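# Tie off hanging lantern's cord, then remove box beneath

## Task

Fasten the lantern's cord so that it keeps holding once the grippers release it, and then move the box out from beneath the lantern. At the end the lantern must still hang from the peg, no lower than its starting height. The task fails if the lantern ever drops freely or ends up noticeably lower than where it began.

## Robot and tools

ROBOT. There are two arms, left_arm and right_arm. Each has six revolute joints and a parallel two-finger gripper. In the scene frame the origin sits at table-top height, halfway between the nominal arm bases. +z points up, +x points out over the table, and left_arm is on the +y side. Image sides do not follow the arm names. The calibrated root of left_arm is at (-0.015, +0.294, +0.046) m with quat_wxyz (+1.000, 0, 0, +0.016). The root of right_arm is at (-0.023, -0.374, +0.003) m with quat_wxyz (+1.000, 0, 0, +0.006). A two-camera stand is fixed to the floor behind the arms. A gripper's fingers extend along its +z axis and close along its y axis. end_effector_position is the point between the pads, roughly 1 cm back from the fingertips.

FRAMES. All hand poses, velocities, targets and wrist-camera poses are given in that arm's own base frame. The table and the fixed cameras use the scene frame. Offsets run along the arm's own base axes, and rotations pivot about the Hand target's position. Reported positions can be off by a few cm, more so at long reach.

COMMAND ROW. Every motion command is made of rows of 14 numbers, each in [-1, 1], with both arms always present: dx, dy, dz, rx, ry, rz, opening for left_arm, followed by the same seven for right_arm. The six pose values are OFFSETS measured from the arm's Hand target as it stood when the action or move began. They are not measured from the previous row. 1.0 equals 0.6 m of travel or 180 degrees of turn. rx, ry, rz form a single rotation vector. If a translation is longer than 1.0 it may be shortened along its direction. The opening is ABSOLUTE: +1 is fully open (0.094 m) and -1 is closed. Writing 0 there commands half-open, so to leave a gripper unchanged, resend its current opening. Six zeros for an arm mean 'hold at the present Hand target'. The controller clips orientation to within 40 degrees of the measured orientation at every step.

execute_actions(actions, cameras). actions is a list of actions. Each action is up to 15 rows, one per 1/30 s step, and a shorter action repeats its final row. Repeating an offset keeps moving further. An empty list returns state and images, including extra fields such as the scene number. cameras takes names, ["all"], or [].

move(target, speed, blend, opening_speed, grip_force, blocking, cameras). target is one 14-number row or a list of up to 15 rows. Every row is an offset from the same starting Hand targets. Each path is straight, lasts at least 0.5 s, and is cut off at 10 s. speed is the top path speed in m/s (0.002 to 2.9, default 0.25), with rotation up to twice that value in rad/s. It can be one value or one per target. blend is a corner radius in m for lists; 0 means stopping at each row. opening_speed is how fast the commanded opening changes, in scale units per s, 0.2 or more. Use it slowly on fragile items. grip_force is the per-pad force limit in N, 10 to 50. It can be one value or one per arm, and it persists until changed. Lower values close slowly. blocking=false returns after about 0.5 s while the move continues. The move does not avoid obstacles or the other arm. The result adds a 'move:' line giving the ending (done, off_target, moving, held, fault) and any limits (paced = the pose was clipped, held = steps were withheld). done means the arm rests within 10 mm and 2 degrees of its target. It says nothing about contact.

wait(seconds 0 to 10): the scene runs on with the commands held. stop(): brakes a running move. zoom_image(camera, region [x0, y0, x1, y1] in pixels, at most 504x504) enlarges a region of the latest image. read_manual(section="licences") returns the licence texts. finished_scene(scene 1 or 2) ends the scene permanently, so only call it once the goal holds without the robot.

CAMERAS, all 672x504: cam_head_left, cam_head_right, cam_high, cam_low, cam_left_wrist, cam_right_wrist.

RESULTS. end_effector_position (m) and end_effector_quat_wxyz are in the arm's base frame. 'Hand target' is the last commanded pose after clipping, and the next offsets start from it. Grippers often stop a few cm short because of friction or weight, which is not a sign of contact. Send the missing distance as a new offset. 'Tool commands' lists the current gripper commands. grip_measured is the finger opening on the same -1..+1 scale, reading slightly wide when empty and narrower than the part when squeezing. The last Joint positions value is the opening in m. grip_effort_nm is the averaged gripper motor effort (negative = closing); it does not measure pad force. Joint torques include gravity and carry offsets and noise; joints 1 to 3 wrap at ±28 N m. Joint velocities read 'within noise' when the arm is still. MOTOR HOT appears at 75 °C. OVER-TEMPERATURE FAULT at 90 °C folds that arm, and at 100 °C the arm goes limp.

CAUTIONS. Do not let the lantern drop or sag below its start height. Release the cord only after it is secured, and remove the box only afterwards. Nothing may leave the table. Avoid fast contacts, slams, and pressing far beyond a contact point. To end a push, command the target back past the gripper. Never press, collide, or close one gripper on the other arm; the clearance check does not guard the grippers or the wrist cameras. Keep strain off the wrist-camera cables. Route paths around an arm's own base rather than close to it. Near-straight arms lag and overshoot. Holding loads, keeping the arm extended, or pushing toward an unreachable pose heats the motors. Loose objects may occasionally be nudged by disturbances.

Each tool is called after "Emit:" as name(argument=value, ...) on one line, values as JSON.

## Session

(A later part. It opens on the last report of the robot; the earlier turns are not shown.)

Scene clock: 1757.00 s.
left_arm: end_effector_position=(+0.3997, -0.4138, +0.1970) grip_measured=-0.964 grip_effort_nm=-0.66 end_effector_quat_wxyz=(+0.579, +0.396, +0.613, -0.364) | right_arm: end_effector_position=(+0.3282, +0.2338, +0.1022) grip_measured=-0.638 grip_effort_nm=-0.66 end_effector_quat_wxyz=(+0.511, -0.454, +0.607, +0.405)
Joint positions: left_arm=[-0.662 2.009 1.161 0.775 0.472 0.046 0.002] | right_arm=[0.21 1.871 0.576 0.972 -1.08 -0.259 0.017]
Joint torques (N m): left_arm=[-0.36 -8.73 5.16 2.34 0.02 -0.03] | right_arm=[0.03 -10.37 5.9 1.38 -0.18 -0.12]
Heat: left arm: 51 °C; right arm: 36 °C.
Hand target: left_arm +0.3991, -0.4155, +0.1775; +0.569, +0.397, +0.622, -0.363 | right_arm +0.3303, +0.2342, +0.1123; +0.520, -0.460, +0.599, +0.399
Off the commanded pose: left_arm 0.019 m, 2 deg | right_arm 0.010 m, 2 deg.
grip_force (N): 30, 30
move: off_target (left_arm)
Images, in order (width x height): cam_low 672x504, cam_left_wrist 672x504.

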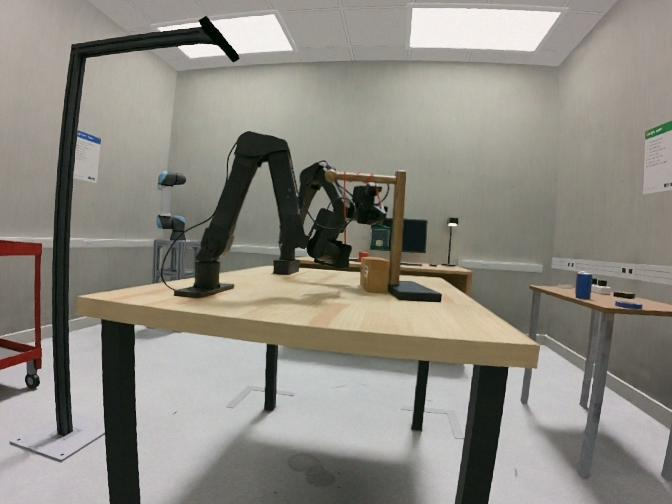

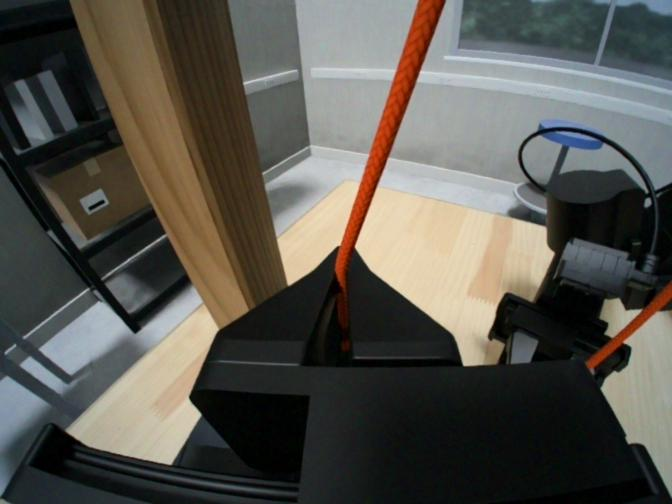

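Emit:
move(target=[0,0,0.1,0,0,0,-1.0, 0,0,-0.12,0,0,0,-0.75], speed=0.06)

Emit:
move(target=[0,0,-0.03,0,0,0,-1.0, 0,-0.03,-0.02,0,0,0,-0.75], speed=0.06, cameras=["cam_low", "cam_high", "cam_right_wrist"])

Emit:
zoom_image(camera="cam_low", region=[300, 150, 450, 320])

Emit:
zoom_image(camera="cam_high", region=[240, 170, 430, 350])

Scene clock: 1795.60 s.
left_arm: end_effector_position=(+0.3972, -0.4152, +0.1955) grip_measured=-0.964 grip_effort_nm=-0.66 end_effector_quat_wxyz=(+0.539, +0.401, +0.646, -0.363) | right_arm: end_effector_position=(+0.3365, +0.2365, +0.0846) grip_measured=-0.638 grip_effort_nm=-0.66 end_effector_quat_wxyz=(+0.585, -0.486, +0.533, +0.370)
Joint positions: left_arm=[-0.665 1.972 1.21 0.585 0.477 0.046 0.002] | right_arm=[0.21 2.131 0.581 1.46 -1.09 -0.256 0.017]
Joint torques (N m): left_arm=[-0.01 -15.12 9.26 2.05 -0.02 -0.04] | right_arm=[-0.1 -4.07 1.5 0.27 0.07 0.02]
Heat: left arm: 49 °C; right arm: 37 °C.
Hand target: left_arm +0.3992, -0.4155, +0.2375; +0.569, +0.397, +0.622, -0.363 | right_arm +0.3302, +0.2342, +0.0402; +0.520, -0.460, +0.599, +0.399
Off the commanded pose: left_arm 0.042 m, 4 deg | right_arm 0.045 m, 12 deg.
grip_force (N): 30, 30
move: off_target (left_arm, right_arm)

Scene clock: 1796.57 s.
left_arm: end_effector_position=(+0.3975, -0.4154, +0.1973) grip_measured=-0.964 grip_effort_nm=-0.66 end_effector_quat_wxyz=(+0.542, +0.401, +0.643, -0.363) | right_arm: end_effector_position=(+0.3409, +0.2197, +0.0822) grip_measured=-0.638 grip_effort_nm=-0.66 end_effector_quat_wxyz=(+0.597, -0.487, +0.527, +0.360)
Joint positions: left_arm=[-0.665 1.972 1.21 0.593 0.477 0.046 0.002] | right_arm=[0.156 2.162 0.579 1.516 -1.132 -0.265 0.017]
Joint torques (N m): left_arm=[-0.02 -12.49 6.72 2.69 -0.03 -0.04] | right_arm=[-0.64 -2.92 0.5 0.01 -0.1 -0.2]
Heat: left arm: 49 °C; right arm: 37 °C.
Hand target: left_arm +0.3992, -0.4155, +0.2196; +0.569, +0.397, +0.622, -0.363 | right_arm +0.3303, +0.2161, +0.0282; +0.520, -0.460, +0.599, +0.399
Off the commanded pose: left_arm 0.022 m, 4 deg | right_arm 0.055 m, 13 deg.
grip_force (N): 30, 30
move: off_target (left_arm, right_arm)
Images, in order (width x height): cam_high 672x504, cam_low 672x504, cam_right_wrist 672x504.

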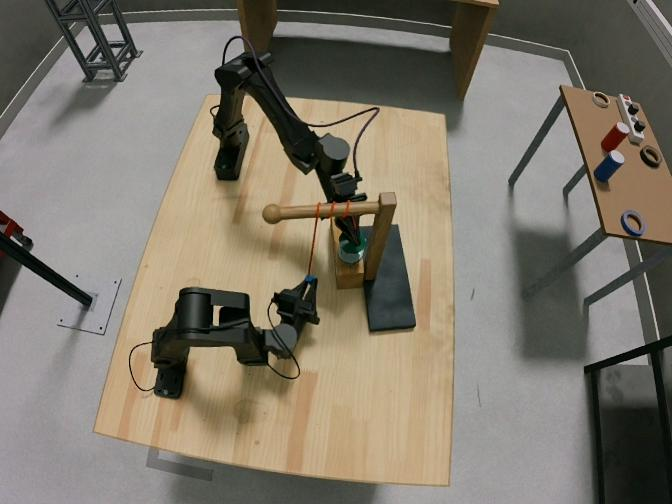

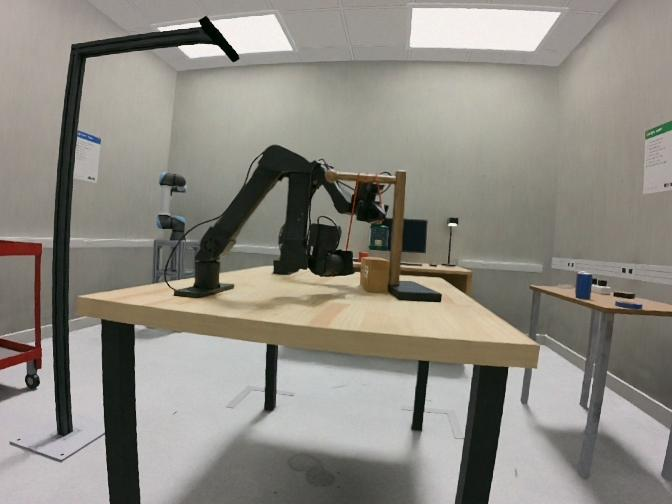

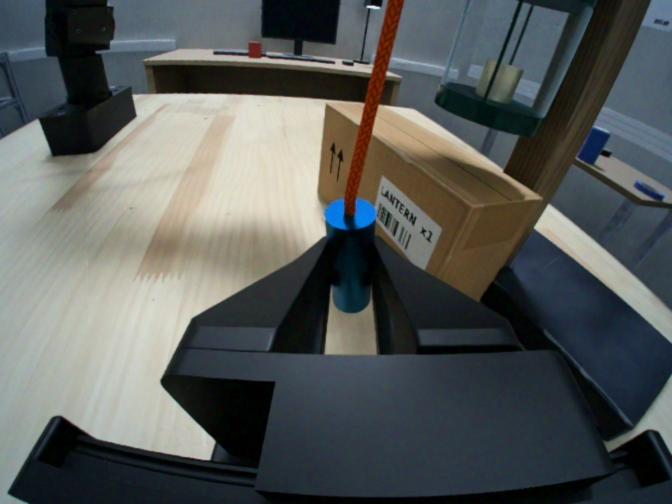

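Scaled by 2.965 from the camera's 672x504 image, which has a finer 960x720 frame.

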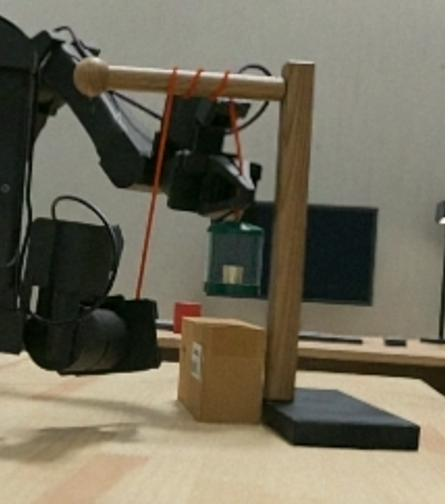

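Scaled by 2.653 from the camera's 672x504 image, which has a finer 960x720 frame.

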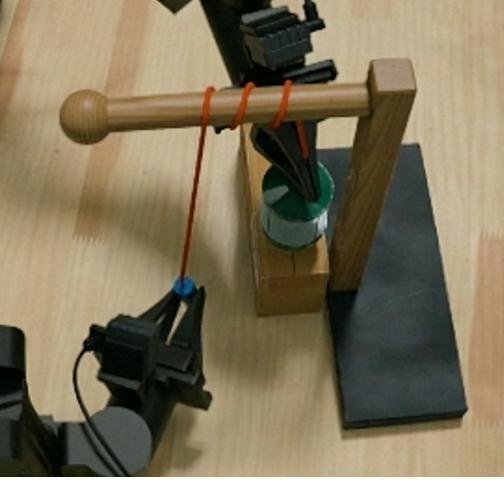

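Emit:
move(target=[0,0,-0.03,0,0,0,-1.0, 0,0,0,0,0,0,-0.75], speed=0.05)

Emit:
move(target=[0,0,-0.03,0,0,0,-1.0, 0,0,0,0,0,0,-0.75], speed=0.05)

Scene clock: 1804.20 s.
left_arm: end_effector_position=(+0.3968, -0.4149, +0.2031) grip_measured=-0.964 grip_effort_nm=-0.66 end_effector_quat_wxyz=(+0.558, +0.400, +0.629, -0.365) | right_arm: end_effector_position=(+0.3402, +0.2197, +0.0776) grip_measured=-0.638 grip_effort_nm=-0.66 end_effector_quat_wxyz=(+0.593, -0.486, +0.530, +0.362)
Joint positions: left_arm=[-0.665 1.972 1.192 0.654 0.477 0.046 0.002] | right_arm=[0.156 2.175 0.579 1.516 -1.133 -0.268 0.017]
Joint torques (N m): left_arm=[-0.02 -9.66 5.79 2.72 -0.04 -0.03] | right_arm=[-0.61 -3.79 0.68 0.01 -0.11 -0.18]
Heat: left arm: 51 °C; right arm: 35 °C.
Hand target: left_arm +0.3992, -0.4155, +0.2016; +0.569, +0.397, +0.622, -0.363 | right_arm +0.3303, +0.2161, +0.0282; +0.520, -0.460, +0.599, +0.399
Off the commanded pose: left_arm 0.003 m, 2 deg | right_arm 0.050 m, 13 deg.
grip_force (N): 30, 30
move: off_target (right_arm)

Scene clock: 1805.17 s.
left_arm: end_effector_position=(+0.3973, -0.4153, +0.2031) grip_measured=-0.964 grip_effort_nm=-0.66 end_effector_quat_wxyz=(+0.578, +0.398, +0.611, -0.366) | right_arm: end_effector_position=(+0.3402, +0.2197, +0.0776) grip_measured=-0.638 grip_effort_nm=-0.66 end_effector_quat_wxyz=(+0.593, -0.486, +0.530, +0.362)
Joint positions: left_arm=[-0.665 1.995 1.169 0.754 0.477 0.046 0.002] | right_arm=[0.156 2.175 0.579 1.516 -1.133 -0.268 0.017]
Joint torques (N m): left_arm=[-0.02 -8.64 5.26 2.34 -0.04 -0.04] | right_arm=[-0.59 -3.67 0.77 0.03 -0.12 -0.2]
Heat: left arm: 51 °C; right arm: 35 °C.
Hand target: left_arm +0.3992, -0.4155, +0.1837; +0.569, +0.397, +0.622, -0.363 | right_arm +0.3303, +0.2161, +0.0282; +0.520, -0.460, +0.599, +0.399
Off the commanded pose: left_arm 0.020 m, 2 deg | right_arm 0.050 m, 13 deg.
grip_force (N): 30, 30
move: off_target (left_arm, right_arm)

Emit:
move(target=[0,0,0.032,0,0,0,-1.0, 0.006,0.006,0.085,0,0,0,-0.75], speed=0.04, cameras=["cam_low", "cam_high"])

Emit:
zoom_image(camera="cam_low", region=[300, 150, 450, 320])

Emit:
zoom_image(camera="cam_high", region=[240, 170, 430, 350])

Scene clock: 1826.60 s.
left_arm: end_effector_position=(+0.3973, -0.4153, +0.2022) grip_measured=-0.964 grip_effort_nm=-0.66 end_effector_quat_wxyz=(+0.576, +0.399, +0.612, -0.366) | right_arm: end_effector_position=(+0.3332, +0.2186, +0.0808) grip_measured=-0.638 grip_effort_nm=-0.66 end_effector_quat_wxyz=(+0.532, -0.461, +0.589, +0.396)
Joint positions: left_arm=[-0.665 1.995 1.169 0.75 0.477 0.046 0.002] | right_arm=[0.156 2.008 0.564 1.156 -1.133 -0.286 0.017]
Joint torques (N m): left_arm=[0.02 -11.51 7.64 1.62 -0.07 -0.06] | right_arm=[0.31 -9.48 5.15 0.88 -0.11 -0.1]
Heat: left arm: 52 °C; right arm: 34 °C.
Hand target: left_arm +0.3992, -0.4155, +0.2029; +0.569, +0.397, +0.622, -0.363 | right_arm +0.3339, +0.2197, +0.0791; +0.520, -0.460, +0.599, +0.399
Off the commanded pose: left_arm 0.002 m, 1 deg | right_arm 0.002 m, 2 deg.
grip_force (N): 30, 30
move: done
Images, in order (width x height): cam_high 672x504, cam_low 672x504.

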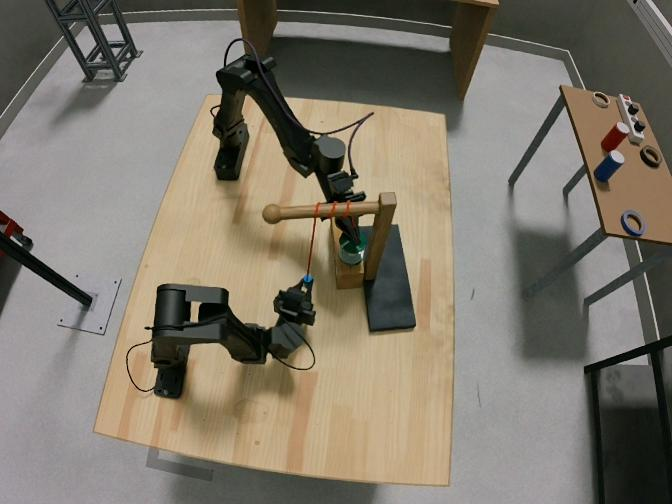

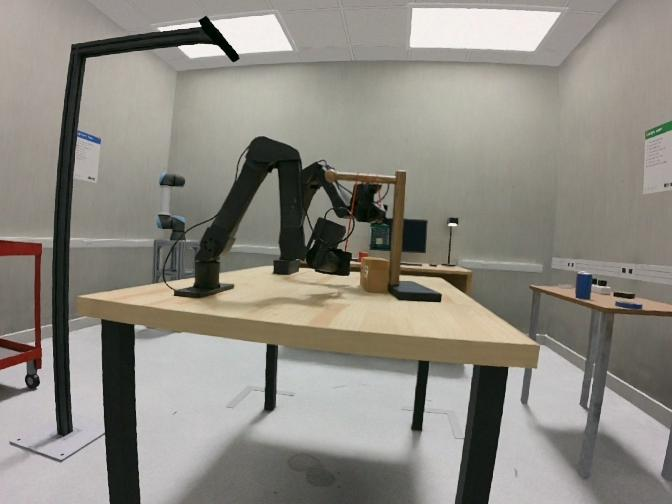

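Scaled by 2.965 from the camera's 672x504 image, which has a finer 960x720 frame.

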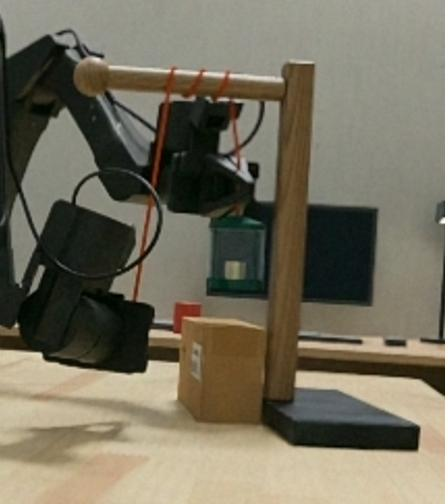

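Scaled by 2.653 from the camera's 672x504 image, which has a finer 960x720 frame.

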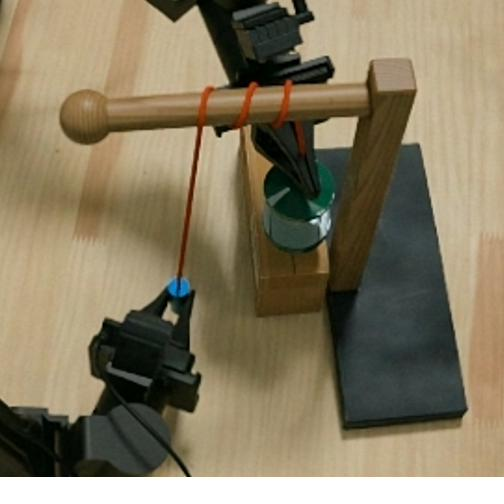

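Emit:
move(target=[0,0,0,0,0,0,-1.0, 0,0,0,0,0,0,-0.4], speed=0.05, opening_speed=0.2, cameras=["cam_low", "cam_high", "cam_right_wrist"])

Emit:
zoom_image(camera="cam_low", region=[300, 150, 450, 320])

Emit:
zoom_image(camera="cam_high", region=[240, 170, 430, 350])

Scene clock: 1844.20 s.
left_arm: end_effector_position=(+0.3970, -0.4151, +0.1985) grip_measured=-0.964 grip_effort_nm=-0.66 end_effector_quat_wxyz=(+0.570, +0.399, +0.618, -0.366) | right_arm: end_effector_position=(+0.3313, +0.2180, +0.0729) grip_measured=-0.401 grip_effort_nm=0.08 end_effector_quat_wxyz=(+0.515, -0.454, +0.605, +0.403)
Joint positions: left_arm=[-0.665 1.995 1.169 0.734 0.477 0.046 0.002] | right_arm=[0.156 2.007 0.564 1.1 -1.13 -0.294 0.028]
Joint torques (N m): left_arm=[0.03 -11.6 7.6 1.83 -0.04 -0.05] | right_arm=[0.36 -9.98 5.24 1.29 -0.18 -0.11]
Heat: left arm: 56 °C; right arm: 35 °C.
Hand target: left_arm +0.3992, -0.4155, +0.2030; +0.570, +0.397, +0.622, -0.363 | right_arm +0.3339, +0.2197, +0.0792; +0.520, -0.460, +0.599, +0.399
Off the commanded pose: left_arm 0.005 m, 1 deg | right_arm 0.007 m, 1 deg.
grip_force (N): 30, 30
move: done
Images, in order (width x height): cam_high 672x504, cam_low 672x504, cam_right_wrist 672x504.

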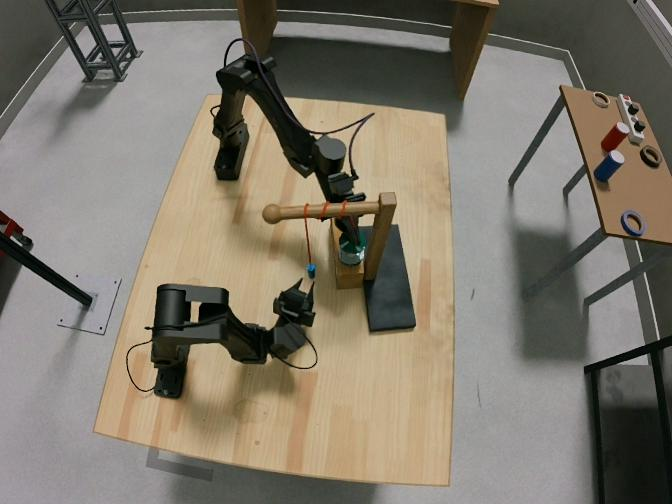

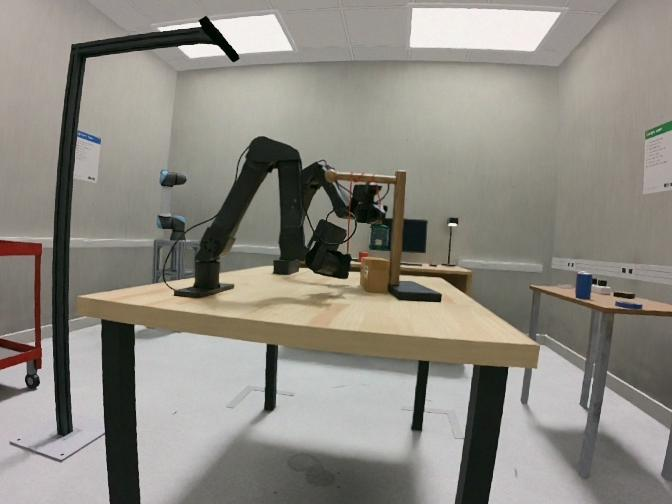

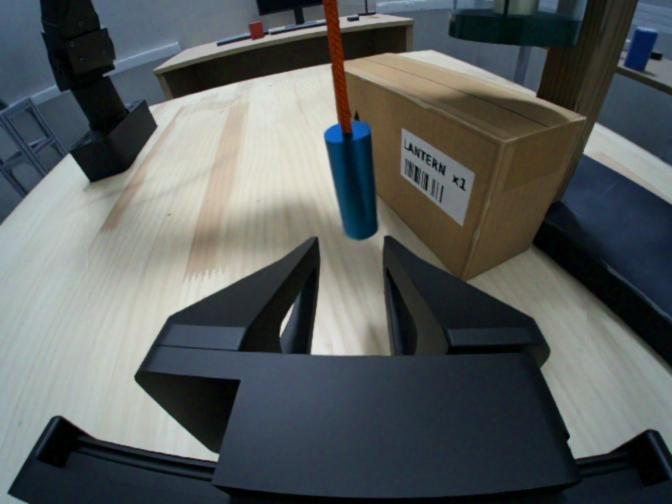

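Scaled by 2.965 from the camera's 672x504 image, which has a finer 960x720 frame.

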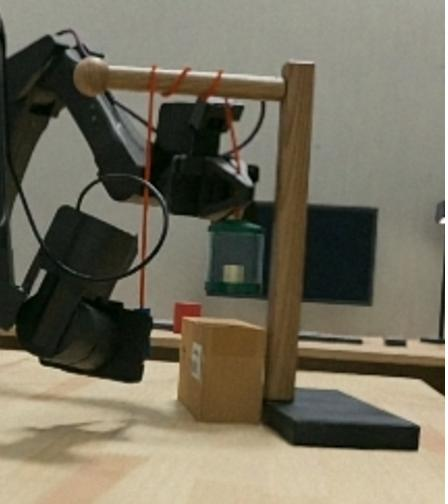

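Scaled by 2.653 from the camera's 672x504 image, which has a finer 960x720 frame.

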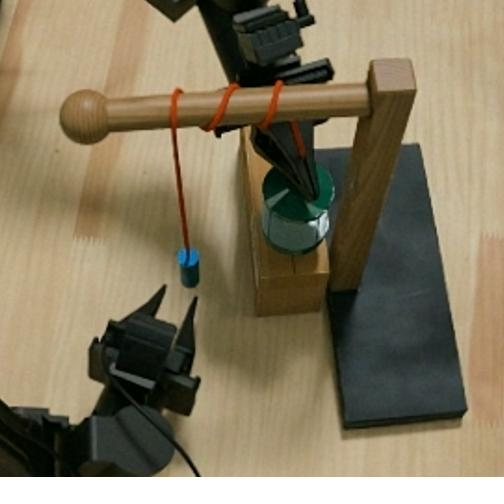

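Emit:
move(target=[0,0,-0.033,0,0,0,-1.0, 0,0,0,0,0,0,-0.4], speed=0.04, cameras=["cam_low", "cam_high"])

Emit:
zoom_image(camera="cam_low", region=[300, 150, 450, 320])

Scene clock: 1853.47 s.
left_arm: end_effector_position=(+0.3975, -0.4154, +0.1986) grip_measured=-0.964 grip_effort_nm=-0.65 end_effector_quat_wxyz=(+0.573, +0.399, +0.615, -0.366) | right_arm: end_effector_position=(+0.3314, +0.2180, +0.0728) grip_measured=-0.401 grip_effort_nm=0.08 end_effector_quat_wxyz=(+0.516, -0.454, +0.605, +0.403)
Joint positions: left_arm=[-0.665 2 1.169 0.745 0.477 0.046 0.002] | right_arm=[0.156 2.007 0.564 1.1 -1.129 -0.294 0.028]
Joint torques (N m): left_arm=[-0.02 -8.88 5.27 2.47 -0.05 -0.04] | right_arm=[0.35 -9.87 5.16 1.3 -0.16 -0.09]
Heat: left arm: 57 °C; right arm: 35 °C.
Hand target: left_arm +0.3992, -0.4155, +0.1830; +0.569, +0.397, +0.622, -0.363 | right_arm +0.3339, +0.2197, +0.0792; +0.520, -0.460, +0.599, +0.399
Off the commanded pose: left_arm 0.016 m, 1 deg | right_arm 0.007 m, 1 deg.
grip_force (N): 30, 30
move: off_target (left_arm)
Images, in order (width x height): cam_high 672x504, cam_low 672x504.

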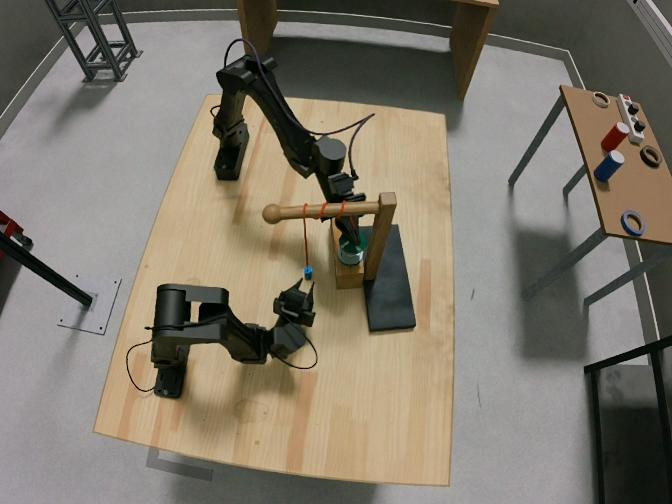

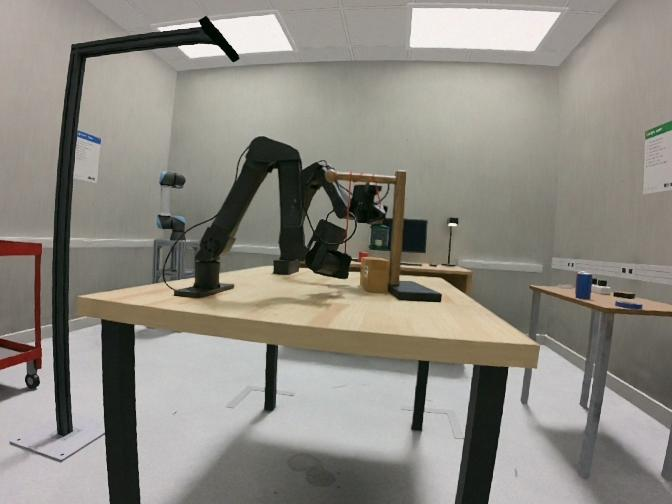

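Scaled by 2.965 from the camera's 672x504 image, which has a finer 960x720 frame.

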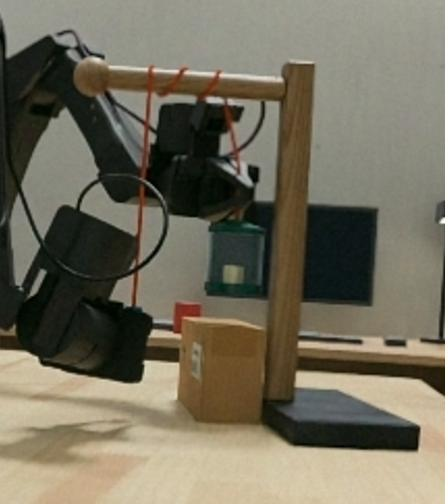

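Emit:
move(target=[0,0,-0.025,0,0,0,-1.0, 0,0,0,0,0,0,-0.4], speed=0.04)

Emit:
wait(seconds=2, cameras=["cam_low", "cam_high", "cam_left_wrist"])

Emit:
zoom_image(camera="cam_low", region=[300, 150, 450, 320])

Emit:
zoom_image(camera="cam_high", region=[240, 170, 430, 350])

Scene clock: 1861.73 s.
left_arm: end_effector_position=(+0.3977, -0.4156, +0.1980) grip_measured=-0.964 grip_effort_nm=-0.66 end_effector_quat_wxyz=(+0.590, +0.397, +0.599, -0.367) | right_arm: end_effector_position=(+0.3314, +0.2180, +0.0728) grip_measured=-0.401 grip_effort_nm=0.08 end_effector_quat_wxyz=(+0.516, -0.454, +0.605, +0.403)
Joint positions: left_arm=[-0.665 2.024 1.151 0.834 0.477 0.046 0.002] | right_arm=[0.156 2.007 0.564 1.1 -1.129 -0.294 0.028]
Joint torques (N m): left_arm=[0.01 -8.23 4.78 2.08 -0.06 -0.04] | right_arm=[0.34 -9.89 5.26 1.31 -0.18 -0.12]
Heat: left arm: 55 °C; right arm: 35 °C.
Hand target: left_arm +0.3992, -0.4155, +0.1679; +0.569, +0.397, +0.622, -0.363 | right_arm +0.3339, +0.2197, +0.0792; +0.520, -0.460, +0.599, +0.399
Off the commanded pose: left_arm 0.030 m, 3 deg | right_arm 0.007 m, 1 deg.
grip_force (N): 30, 30
move: off_target (left_arm)

Scene clock: 1863.73 s.
left_arm: end_effector_position=(+0.3977, -0.4156, +0.1981) grip_measured=-0.964 grip_effort_nm=-0.66 end_effector_quat_wxyz=(+0.590, +0.397, +0.599, -0.367) | right_arm: end_effector_position=(+0.3314, +0.2180, +0.0728) grip_measured=-0.401 grip_effort_nm=0.08 end_effector_quat_wxyz=(+0.516, -0.454, +0.605, +0.403)
Joint positions: left_arm=[-0.665 2.024 1.151 0.834 0.477 0.046 0.002] | right_arm=[0.156 2.007 0.564 1.1 -1.129 -0.294 0.028]
Joint torques (N m): left_arm=[0.02 -8.21 4.83 2.07 -0.08 -0.03] | right_arm=[0.23 -9.88 5.35 1.31 -0.2 -0.1]
Heat: left arm: 55 °C; right arm: 35 °C.
Hand target: left_arm +0.3992, -0.4155, +0.1680; +0.569, +0.397, +0.622, -0.363 | right_arm +0.3339, +0.2197, +0.0792; +0.520, -0.460, +0.599, +0.399
Tool commands: left_gripper/opening=-1.0 right_gripper/opening=-0.4
Off the commanded pose: left_arm 0.030 m, 4 deg | right_arm 0.007 m, 1 deg.
grip_force (N): 30, 30
wait: 2.00 s; at rest by 0.17 s
Images, in order (width x height): cam_high 672x504, cam_low 672x504, cam_left_wrist 672x504.

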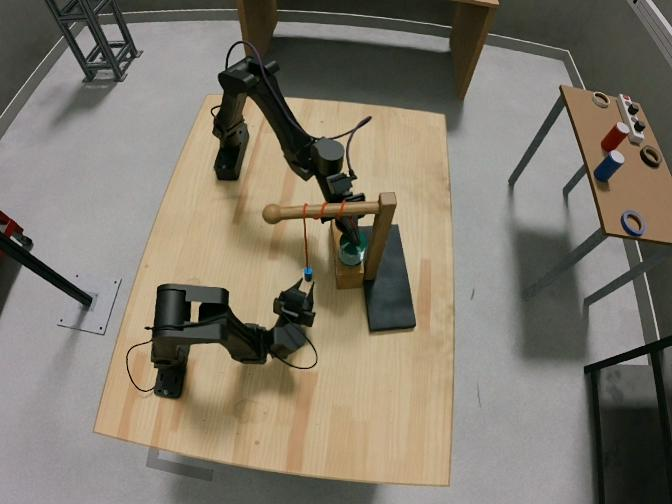

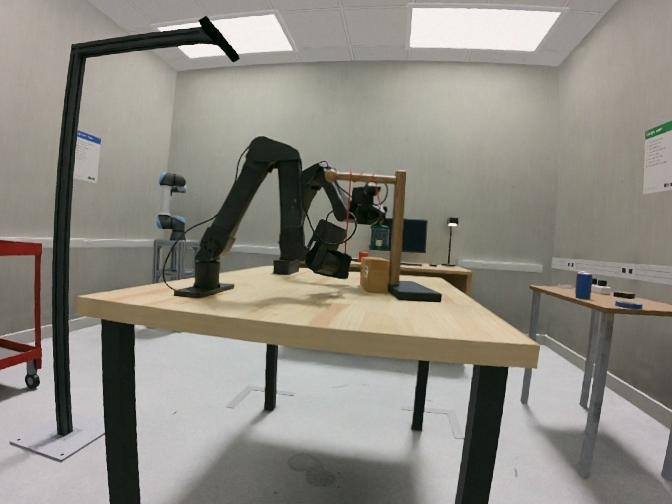

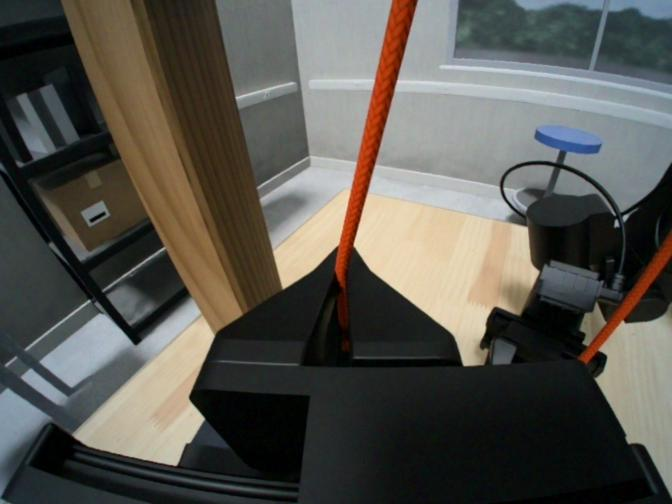

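Scaled by 2.965 from the camera's 672x504 image, which has a finer 960x720 frame.

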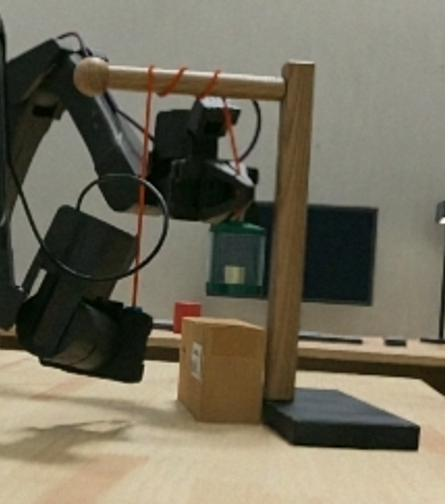

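Scaled by 2.653 from the camera's 672x504 image, which has a finer 960x720 frame.

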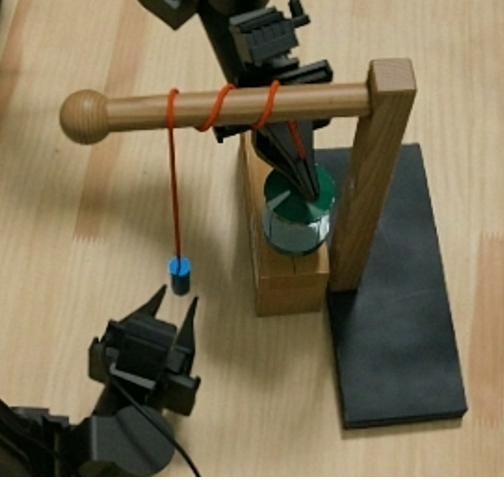

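Emit:
move(target=[0,0,0.052,0,0,0,-1.0, -0.0345,-0.129,0,0,0,0,-0.4], speed=0.08)

Emit:
move(target=[-0.041,-0.008,0.004,0,0,0,-1.0, 0,0,0,0,0,0,-0.4], speed=0.05, cameras=["cam_low", "cam_left_wrist", "cam_high"])

Emit:
zoom_image(camera="cam_low", region=[300, 150, 450, 320])

Scene clock: 1885.90 s.
left_arm: end_effector_position=(+0.3977, -0.4164, +0.1964) grip_measured=-0.964 grip_effort_nm=-0.66 end_effector_quat_wxyz=(+0.581, +0.399, +0.606, -0.368) | right_arm: end_effector_position=(+0.3105, +0.1431, +0.0679) grip_measured=-0.401 grip_effort_nm=0.08 end_effector_quat_wxyz=(+0.513, -0.450, +0.612, +0.400)
Joint positions: left_arm=[-0.665 2.019 1.161 0.796 0.481 0.046 0.002] | right_arm=[-0.112 1.879 0.534 0.575 -1.347 -0.73 0.028]
Joint torques (N m): left_arm=[0.03 -12.98 7.5 1.32 -0.11 -0.05] | right_arm=[-0.25 -9.58 6.05 0.89 -0.7 -0.1]
Heat: left arm: 53 °C; right arm: 35 °C.
Hand target: left_arm +0.3992, -0.4154, +0.1992; +0.569, +0.397, +0.622, -0.363 | right_arm +0.3132, +0.1424, +0.0792; +0.520, -0.460, +0.599, +0.399
Off the commanded pose: left_arm 0.003 m, 2 deg | right_arm 0.012 m, 2 deg.
grip_force (N): 30, 30
move: off_target (right_arm)

Scene clock: 1887.07 s.
left_arm: end_effector_position=(+0.3780, -0.4249, +0.1929) grip_measured=-0.964 grip_effort_nm=-0.66 end_effector_quat_wxyz=(+0.569, +0.401, +0.617, -0.367) | right_arm: end_effector_position=(+0.3105, +0.1431, +0.0679) grip_measured=-0.401 grip_effort_nm=0.08 end_effector_quat_wxyz=(+0.513, -0.450, +0.612, +0.400)
Joint positions: left_arm=[-0.711 1.982 1.123 0.767 0.436 0.044 0.002] | right_arm=[-0.112 1.879 0.534 0.575 -1.347 -0.73 0.028]
Joint torques (N m): left_arm=[-0.17 -14.06 5.08 1.83 -0.13 -0.09] | right_arm=[-0.31 -9.5 5.91 0.98 -0.66 -0.09]
Heat: left arm: 53 °C; right arm: 35 °C.
Hand target: left_arm +0.3746, -0.4203, +0.2017; +0.570, +0.397, +0.622, -0.363 | right_arm +0.3131, +0.1425, +0.0791; +0.522, -0.458, +0.599, +0.399
Off the commanded pose: left_arm 0.010 m, 1 deg | right_arm 0.012 m, 2 deg.
grip_force (N): 30, 30
move: off_target (right_arm)
Images, in order (width x height): cam_high 672x504, cam_low 672x504, cam_left_wrist 672x504.

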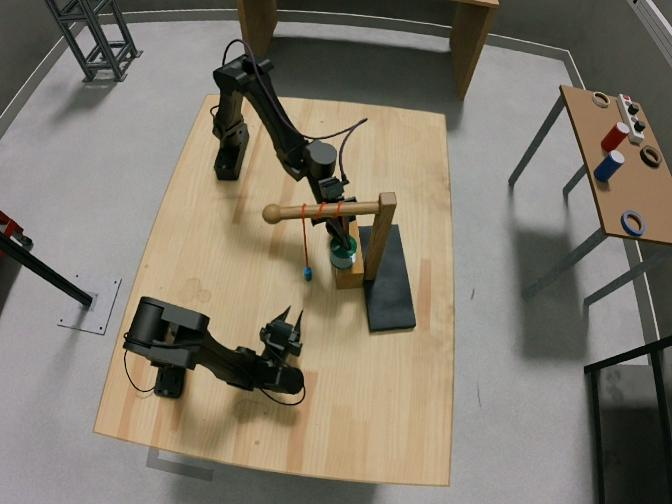

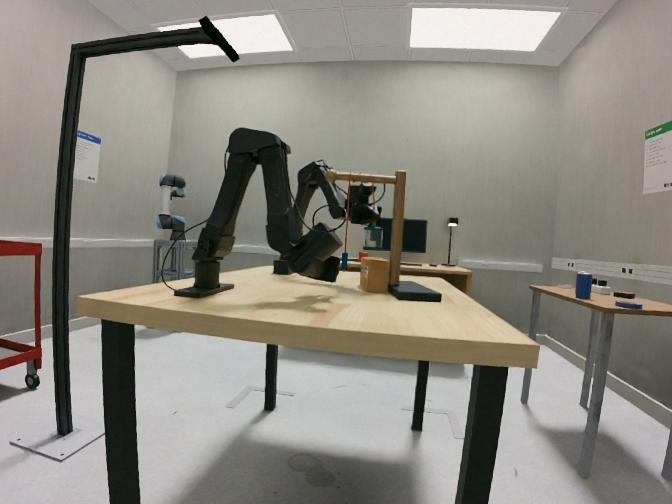

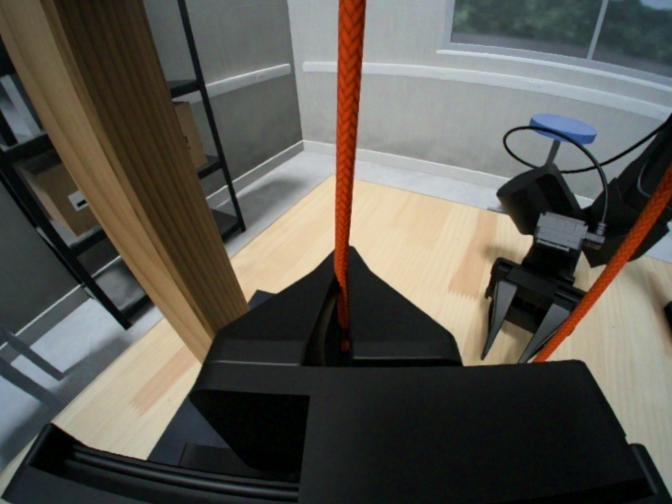

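Scaled by 2.965 from the camera's 672x504 image, which has a finer 960x720 frame.

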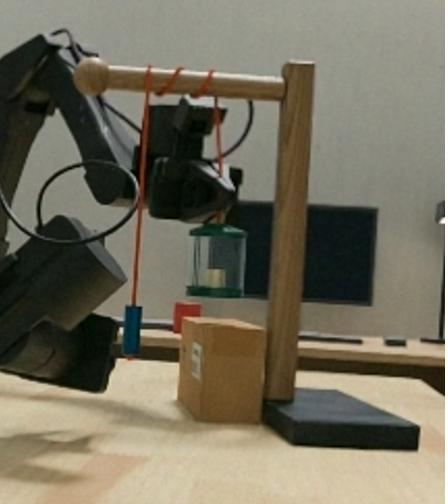

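Emit:
move(target=[0,0,-0.035,0,0,0,-1.0, 0,0,0,0,0,0,-0.4], speed=0.04)

Emit:
move(target=[0,0,0.01,0,0,0,-0.8, 0,0,0,0,0,0,-0.4], speed=0.04, opening_speed=0.2, cameras=["cam_low", "cam_left_wrist", "cam_high"])

Emit:
zoom_image(camera="cam_low", region=[300, 150, 450, 320])

Scene clock: 1906.13 s.
left_arm: end_effector_position=(+0.3750, -0.4223, +0.1908) grip_measured=-0.964 grip_effort_nm=-0.66 end_effector_quat_wxyz=(+0.575, +0.400, +0.611, -0.367) | right_arm: end_effector_position=(+0.3105, +0.1431, +0.0679) grip_measured=-0.401 grip_effort_nm=0.08 end_effector_quat_wxyz=(+0.513, -0.450, +0.612, +0.400)
Joint positions: left_arm=[-0.711 1.982 1.094 0.813 0.436 0.043 0.002] | right_arm=[-0.112 1.879 0.534 0.575 -1.347 -0.73 0.028]
Joint torques (N m): left_arm=[-0.13 -10.21 4.85 2.15 -0.14 -0.06] | right_arm=[-0.32 -9.32 5.94 0.97 -0.65 -0.06]
Heat: left arm: 51 °C; right arm: 35 °C.
Hand target: left_arm +0.3746, -0.4203, +0.1806; +0.569, +0.397, +0.622, -0.363 | right_arm +0.3131, +0.1425, +0.0791; +0.522, -0.458, +0.599, +0.399
Off the commanded pose: left_arm 0.010 m, 1 deg | right_arm 0.012 m, 2 deg.
grip_force (N): 30, 30
move: off_target (right_arm)

Scene clock: 1907.33 s.
left_arm: end_effector_position=(+0.3751, -0.4223, +0.1908) grip_measured=-0.802 grip_effort_nm=0.13 end_effector_quat_wxyz=(+0.575, +0.400, +0.612, -0.367) | right_arm: end_effector_position=(+0.3105, +0.1431, +0.0679) grip_measured=-0.401 grip_effort_nm=0.08 end_effector_quat_wxyz=(+0.513, -0.450, +0.612, +0.400)
Joint positions: left_arm=[-0.711 1.982 1.094 0.813 0.435 0.043 0.009] | right_arm=[-0.112 1.879 0.534 0.575 -1.347 -0.73 0.028]
Joint torques (N m): left_arm=[-0.14 -11.29 5.46 1.91 -0.13 -0.06] | right_arm=[-0.32 -9.33 5.91 0.97 -0.67 -0.06]
Heat: left arm: 51 °C; right arm: 35 °C.
Hand target: left_arm +0.3746, -0.4203, +0.1866; +0.569, +0.397, +0.622, -0.363 | right_arm +0.3131, +0.1425, +0.0791; +0.522, -0.458, +0.599, +0.399
Off the commanded pose: left_arm 0.005 m, 1 deg | right_arm 0.012 m, 2 deg.
grip_force (N): 30, 30
move: off_target (right_arm)
Images, in order (width x height): cam_high 672x504, cam_low 672x504, cam_left_wrist 672x504.

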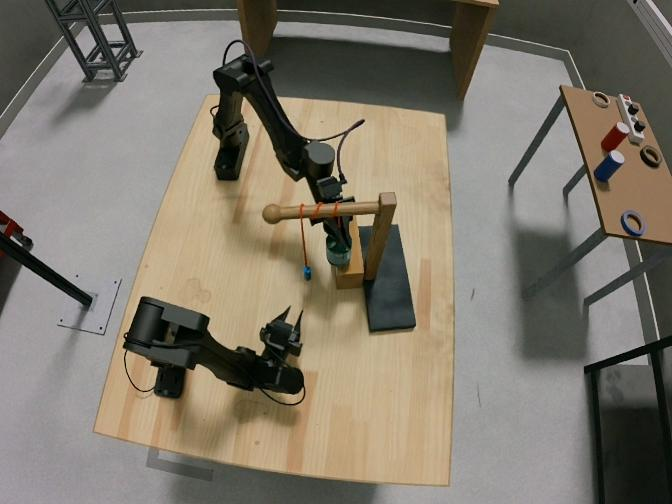

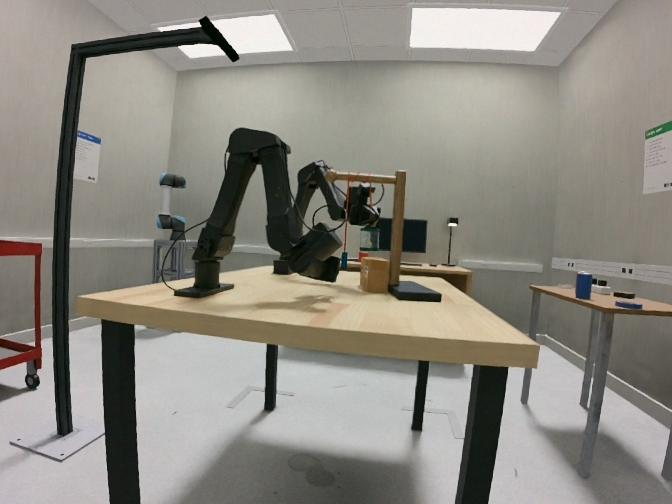

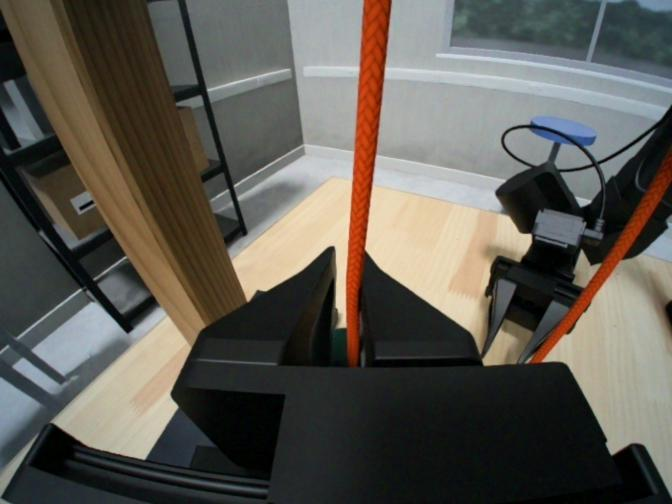

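Scaled by 2.965 from the camera's 672x504 image, which has a finer 960x720 frame.

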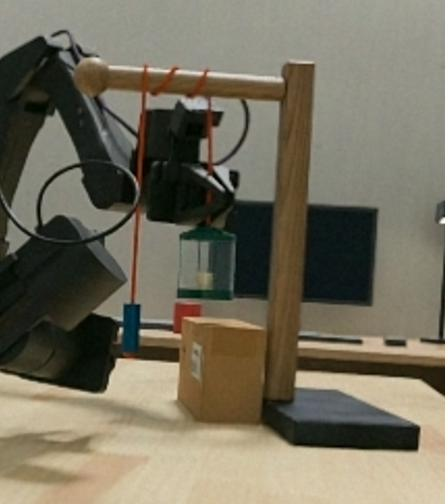

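Emit:
move(target=[0,0,0,0,0,0,-0.4, 0,0,0,0,0,0,-0.4], speed=0.04, opening_speed=0.3, cameras=["cam_low", "cam_left_wrist"])

Emit:
zoom_image(camera="cam_low", region=[300, 150, 450, 320])

Scene clock: 1925.27 s.
left_arm: end_effector_position=(+0.3751, -0.4223, +0.1908) grip_measured=-0.402 grip_effort_nm=0.13 end_effector_quat_wxyz=(+0.575, +0.400, +0.612, -0.367) | right_arm: end_effector_position=(+0.3105, +0.1431, +0.0679) grip_measured=-0.401 grip_effort_nm=0.08 end_effector_quat_wxyz=(+0.513, -0.450, +0.612, +0.400)
Joint positions: left_arm=[-0.711 1.982 1.094 0.813 0.435 0.043 0.028] | right_arm=[-0.112 1.879 0.534 0.575 -1.347 -0.73 0.028]
Joint torques (N m): left_arm=[-0.16 -11.26 5.45 1.92 -0.13 -0.07] | right_arm=[-0.29 -9.43 5.9 0.98 -0.66 -0.06]
Heat: left arm: 50 °C; right arm: 35 °C.
Hand target: left_arm +0.3745, -0.4203, +0.1866; +0.569, +0.397, +0.622, -0.363 | right_arm +0.3131, +0.1425, +0.0791; +0.522, -0.458, +0.599, +0.399
Off the commanded pose: left_arm 0.005 m, 1 deg | right_arm 0.012 m, 2 deg.
grip_force (N): 30, 30
move: off_target (right_arm)
Images, in order (width x height): cam_low 672x504, cam_left_wrist 672x504.

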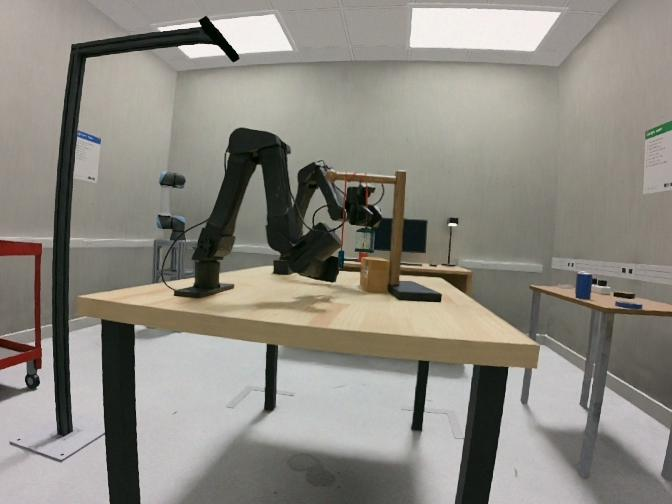

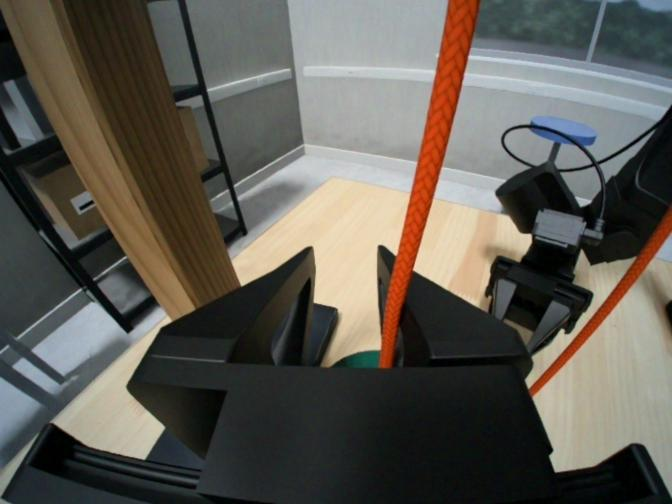

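Scaled by 2.965 from the camera's 672x504 image, which has a finer 960x720 frame.

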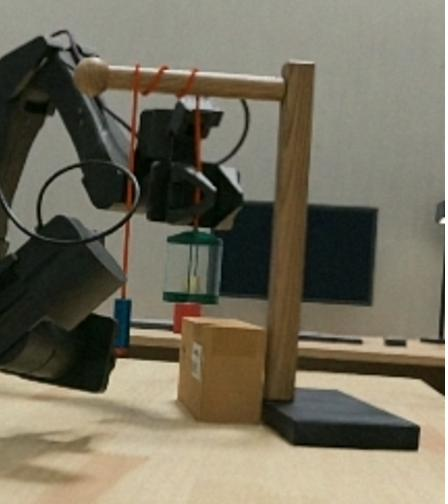

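Emit:
wait(seconds=5, cameras=["cam_low", "cam_high"])

Emit:
zoom_image(camera="cam_low", region=[300, 150, 450, 320])

Emit:
zoom_image(camera="cam_high", region=[240, 170, 430, 350])

Scene clock: 1946.30 s.
left_arm: end_effector_position=(+0.3751, -0.4223, +0.1908) grip_measured=-0.402 grip_effort_nm=0.13 end_effector_quat_wxyz=(+0.575, +0.400, +0.612, -0.367) | right_arm: end_effector_position=(+0.3105, +0.1431, +0.0679) grip_measured=-0.401 grip_effort_nm=0.08 end_effector_quat_wxyz=(+0.513, -0.450, +0.612, +0.400)
Joint positions: left_arm=[-0.711 1.982 1.094 0.813 0.435 0.043 0.028] | right_arm=[-0.112 1.879 0.534 0.575 -1.347 -0.73 0.028]
Joint torques (N m): left_arm=[-0.13 -11.28 5.46 1.92 -0.12 -0.07] | right_arm=[-0.35 -9.44 5.89 0.99 -0.66 -0.05]
Heat: left arm: 49 °C; right arm: 35 °C.
Hand target: left_arm +0.3745, -0.4203, +0.1866; +0.569, +0.397, +0.622, -0.363 | right_arm +0.3131, +0.1425, +0.0791; +0.522, -0.458, +0.599, +0.399
Tool commands: left_gripper/opening=-0.4 right_gripper/opening=-0.4
Off the commanded pose: left_arm 0.005 m, 1 deg | right_arm 0.012 m, 2 deg.
grip_force (N): 30, 30
wait: 5.00 s; at rest from the start
Images, in order (width x height): cam_high 672x504, cam_low 672x504.

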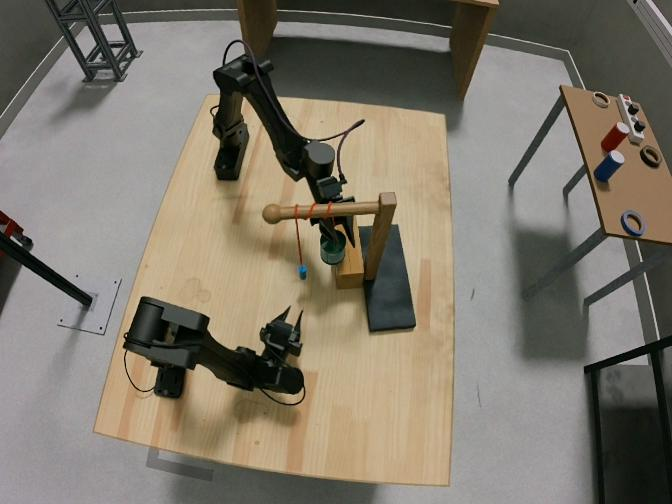

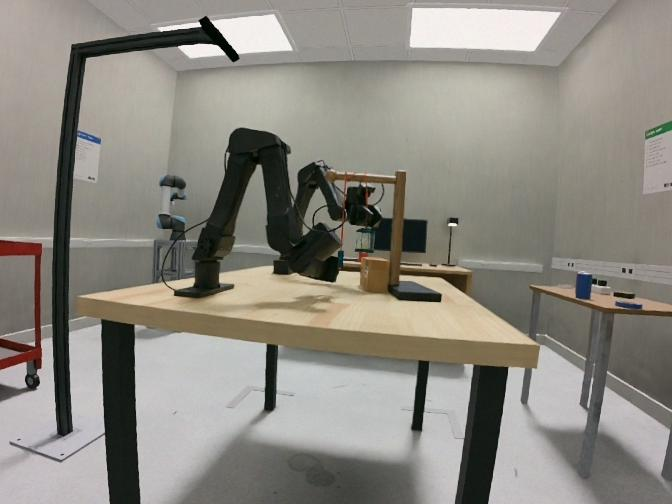

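Scaled by 2.965 from the camera's 672x504 image, which has a finer 960x720 frame.

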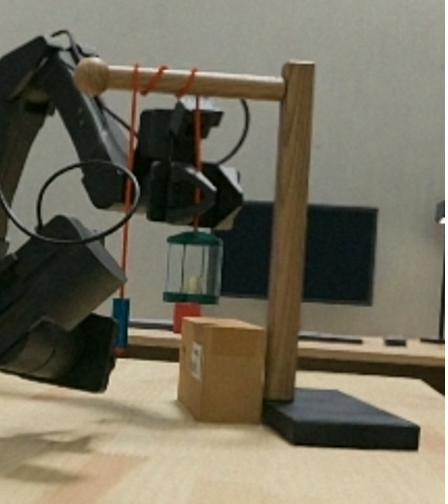

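Scaled by 2.653 from the camera's 672x504 image, which has a finer 960x720 frame.

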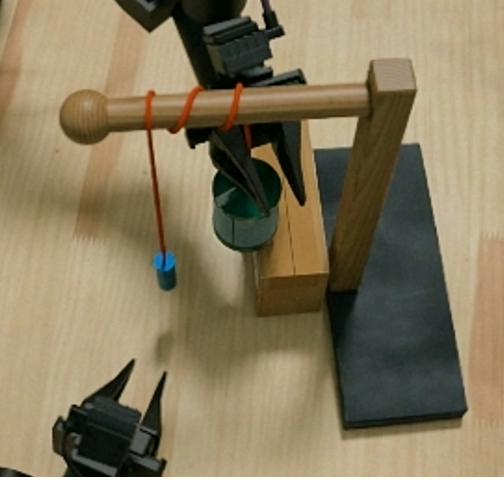

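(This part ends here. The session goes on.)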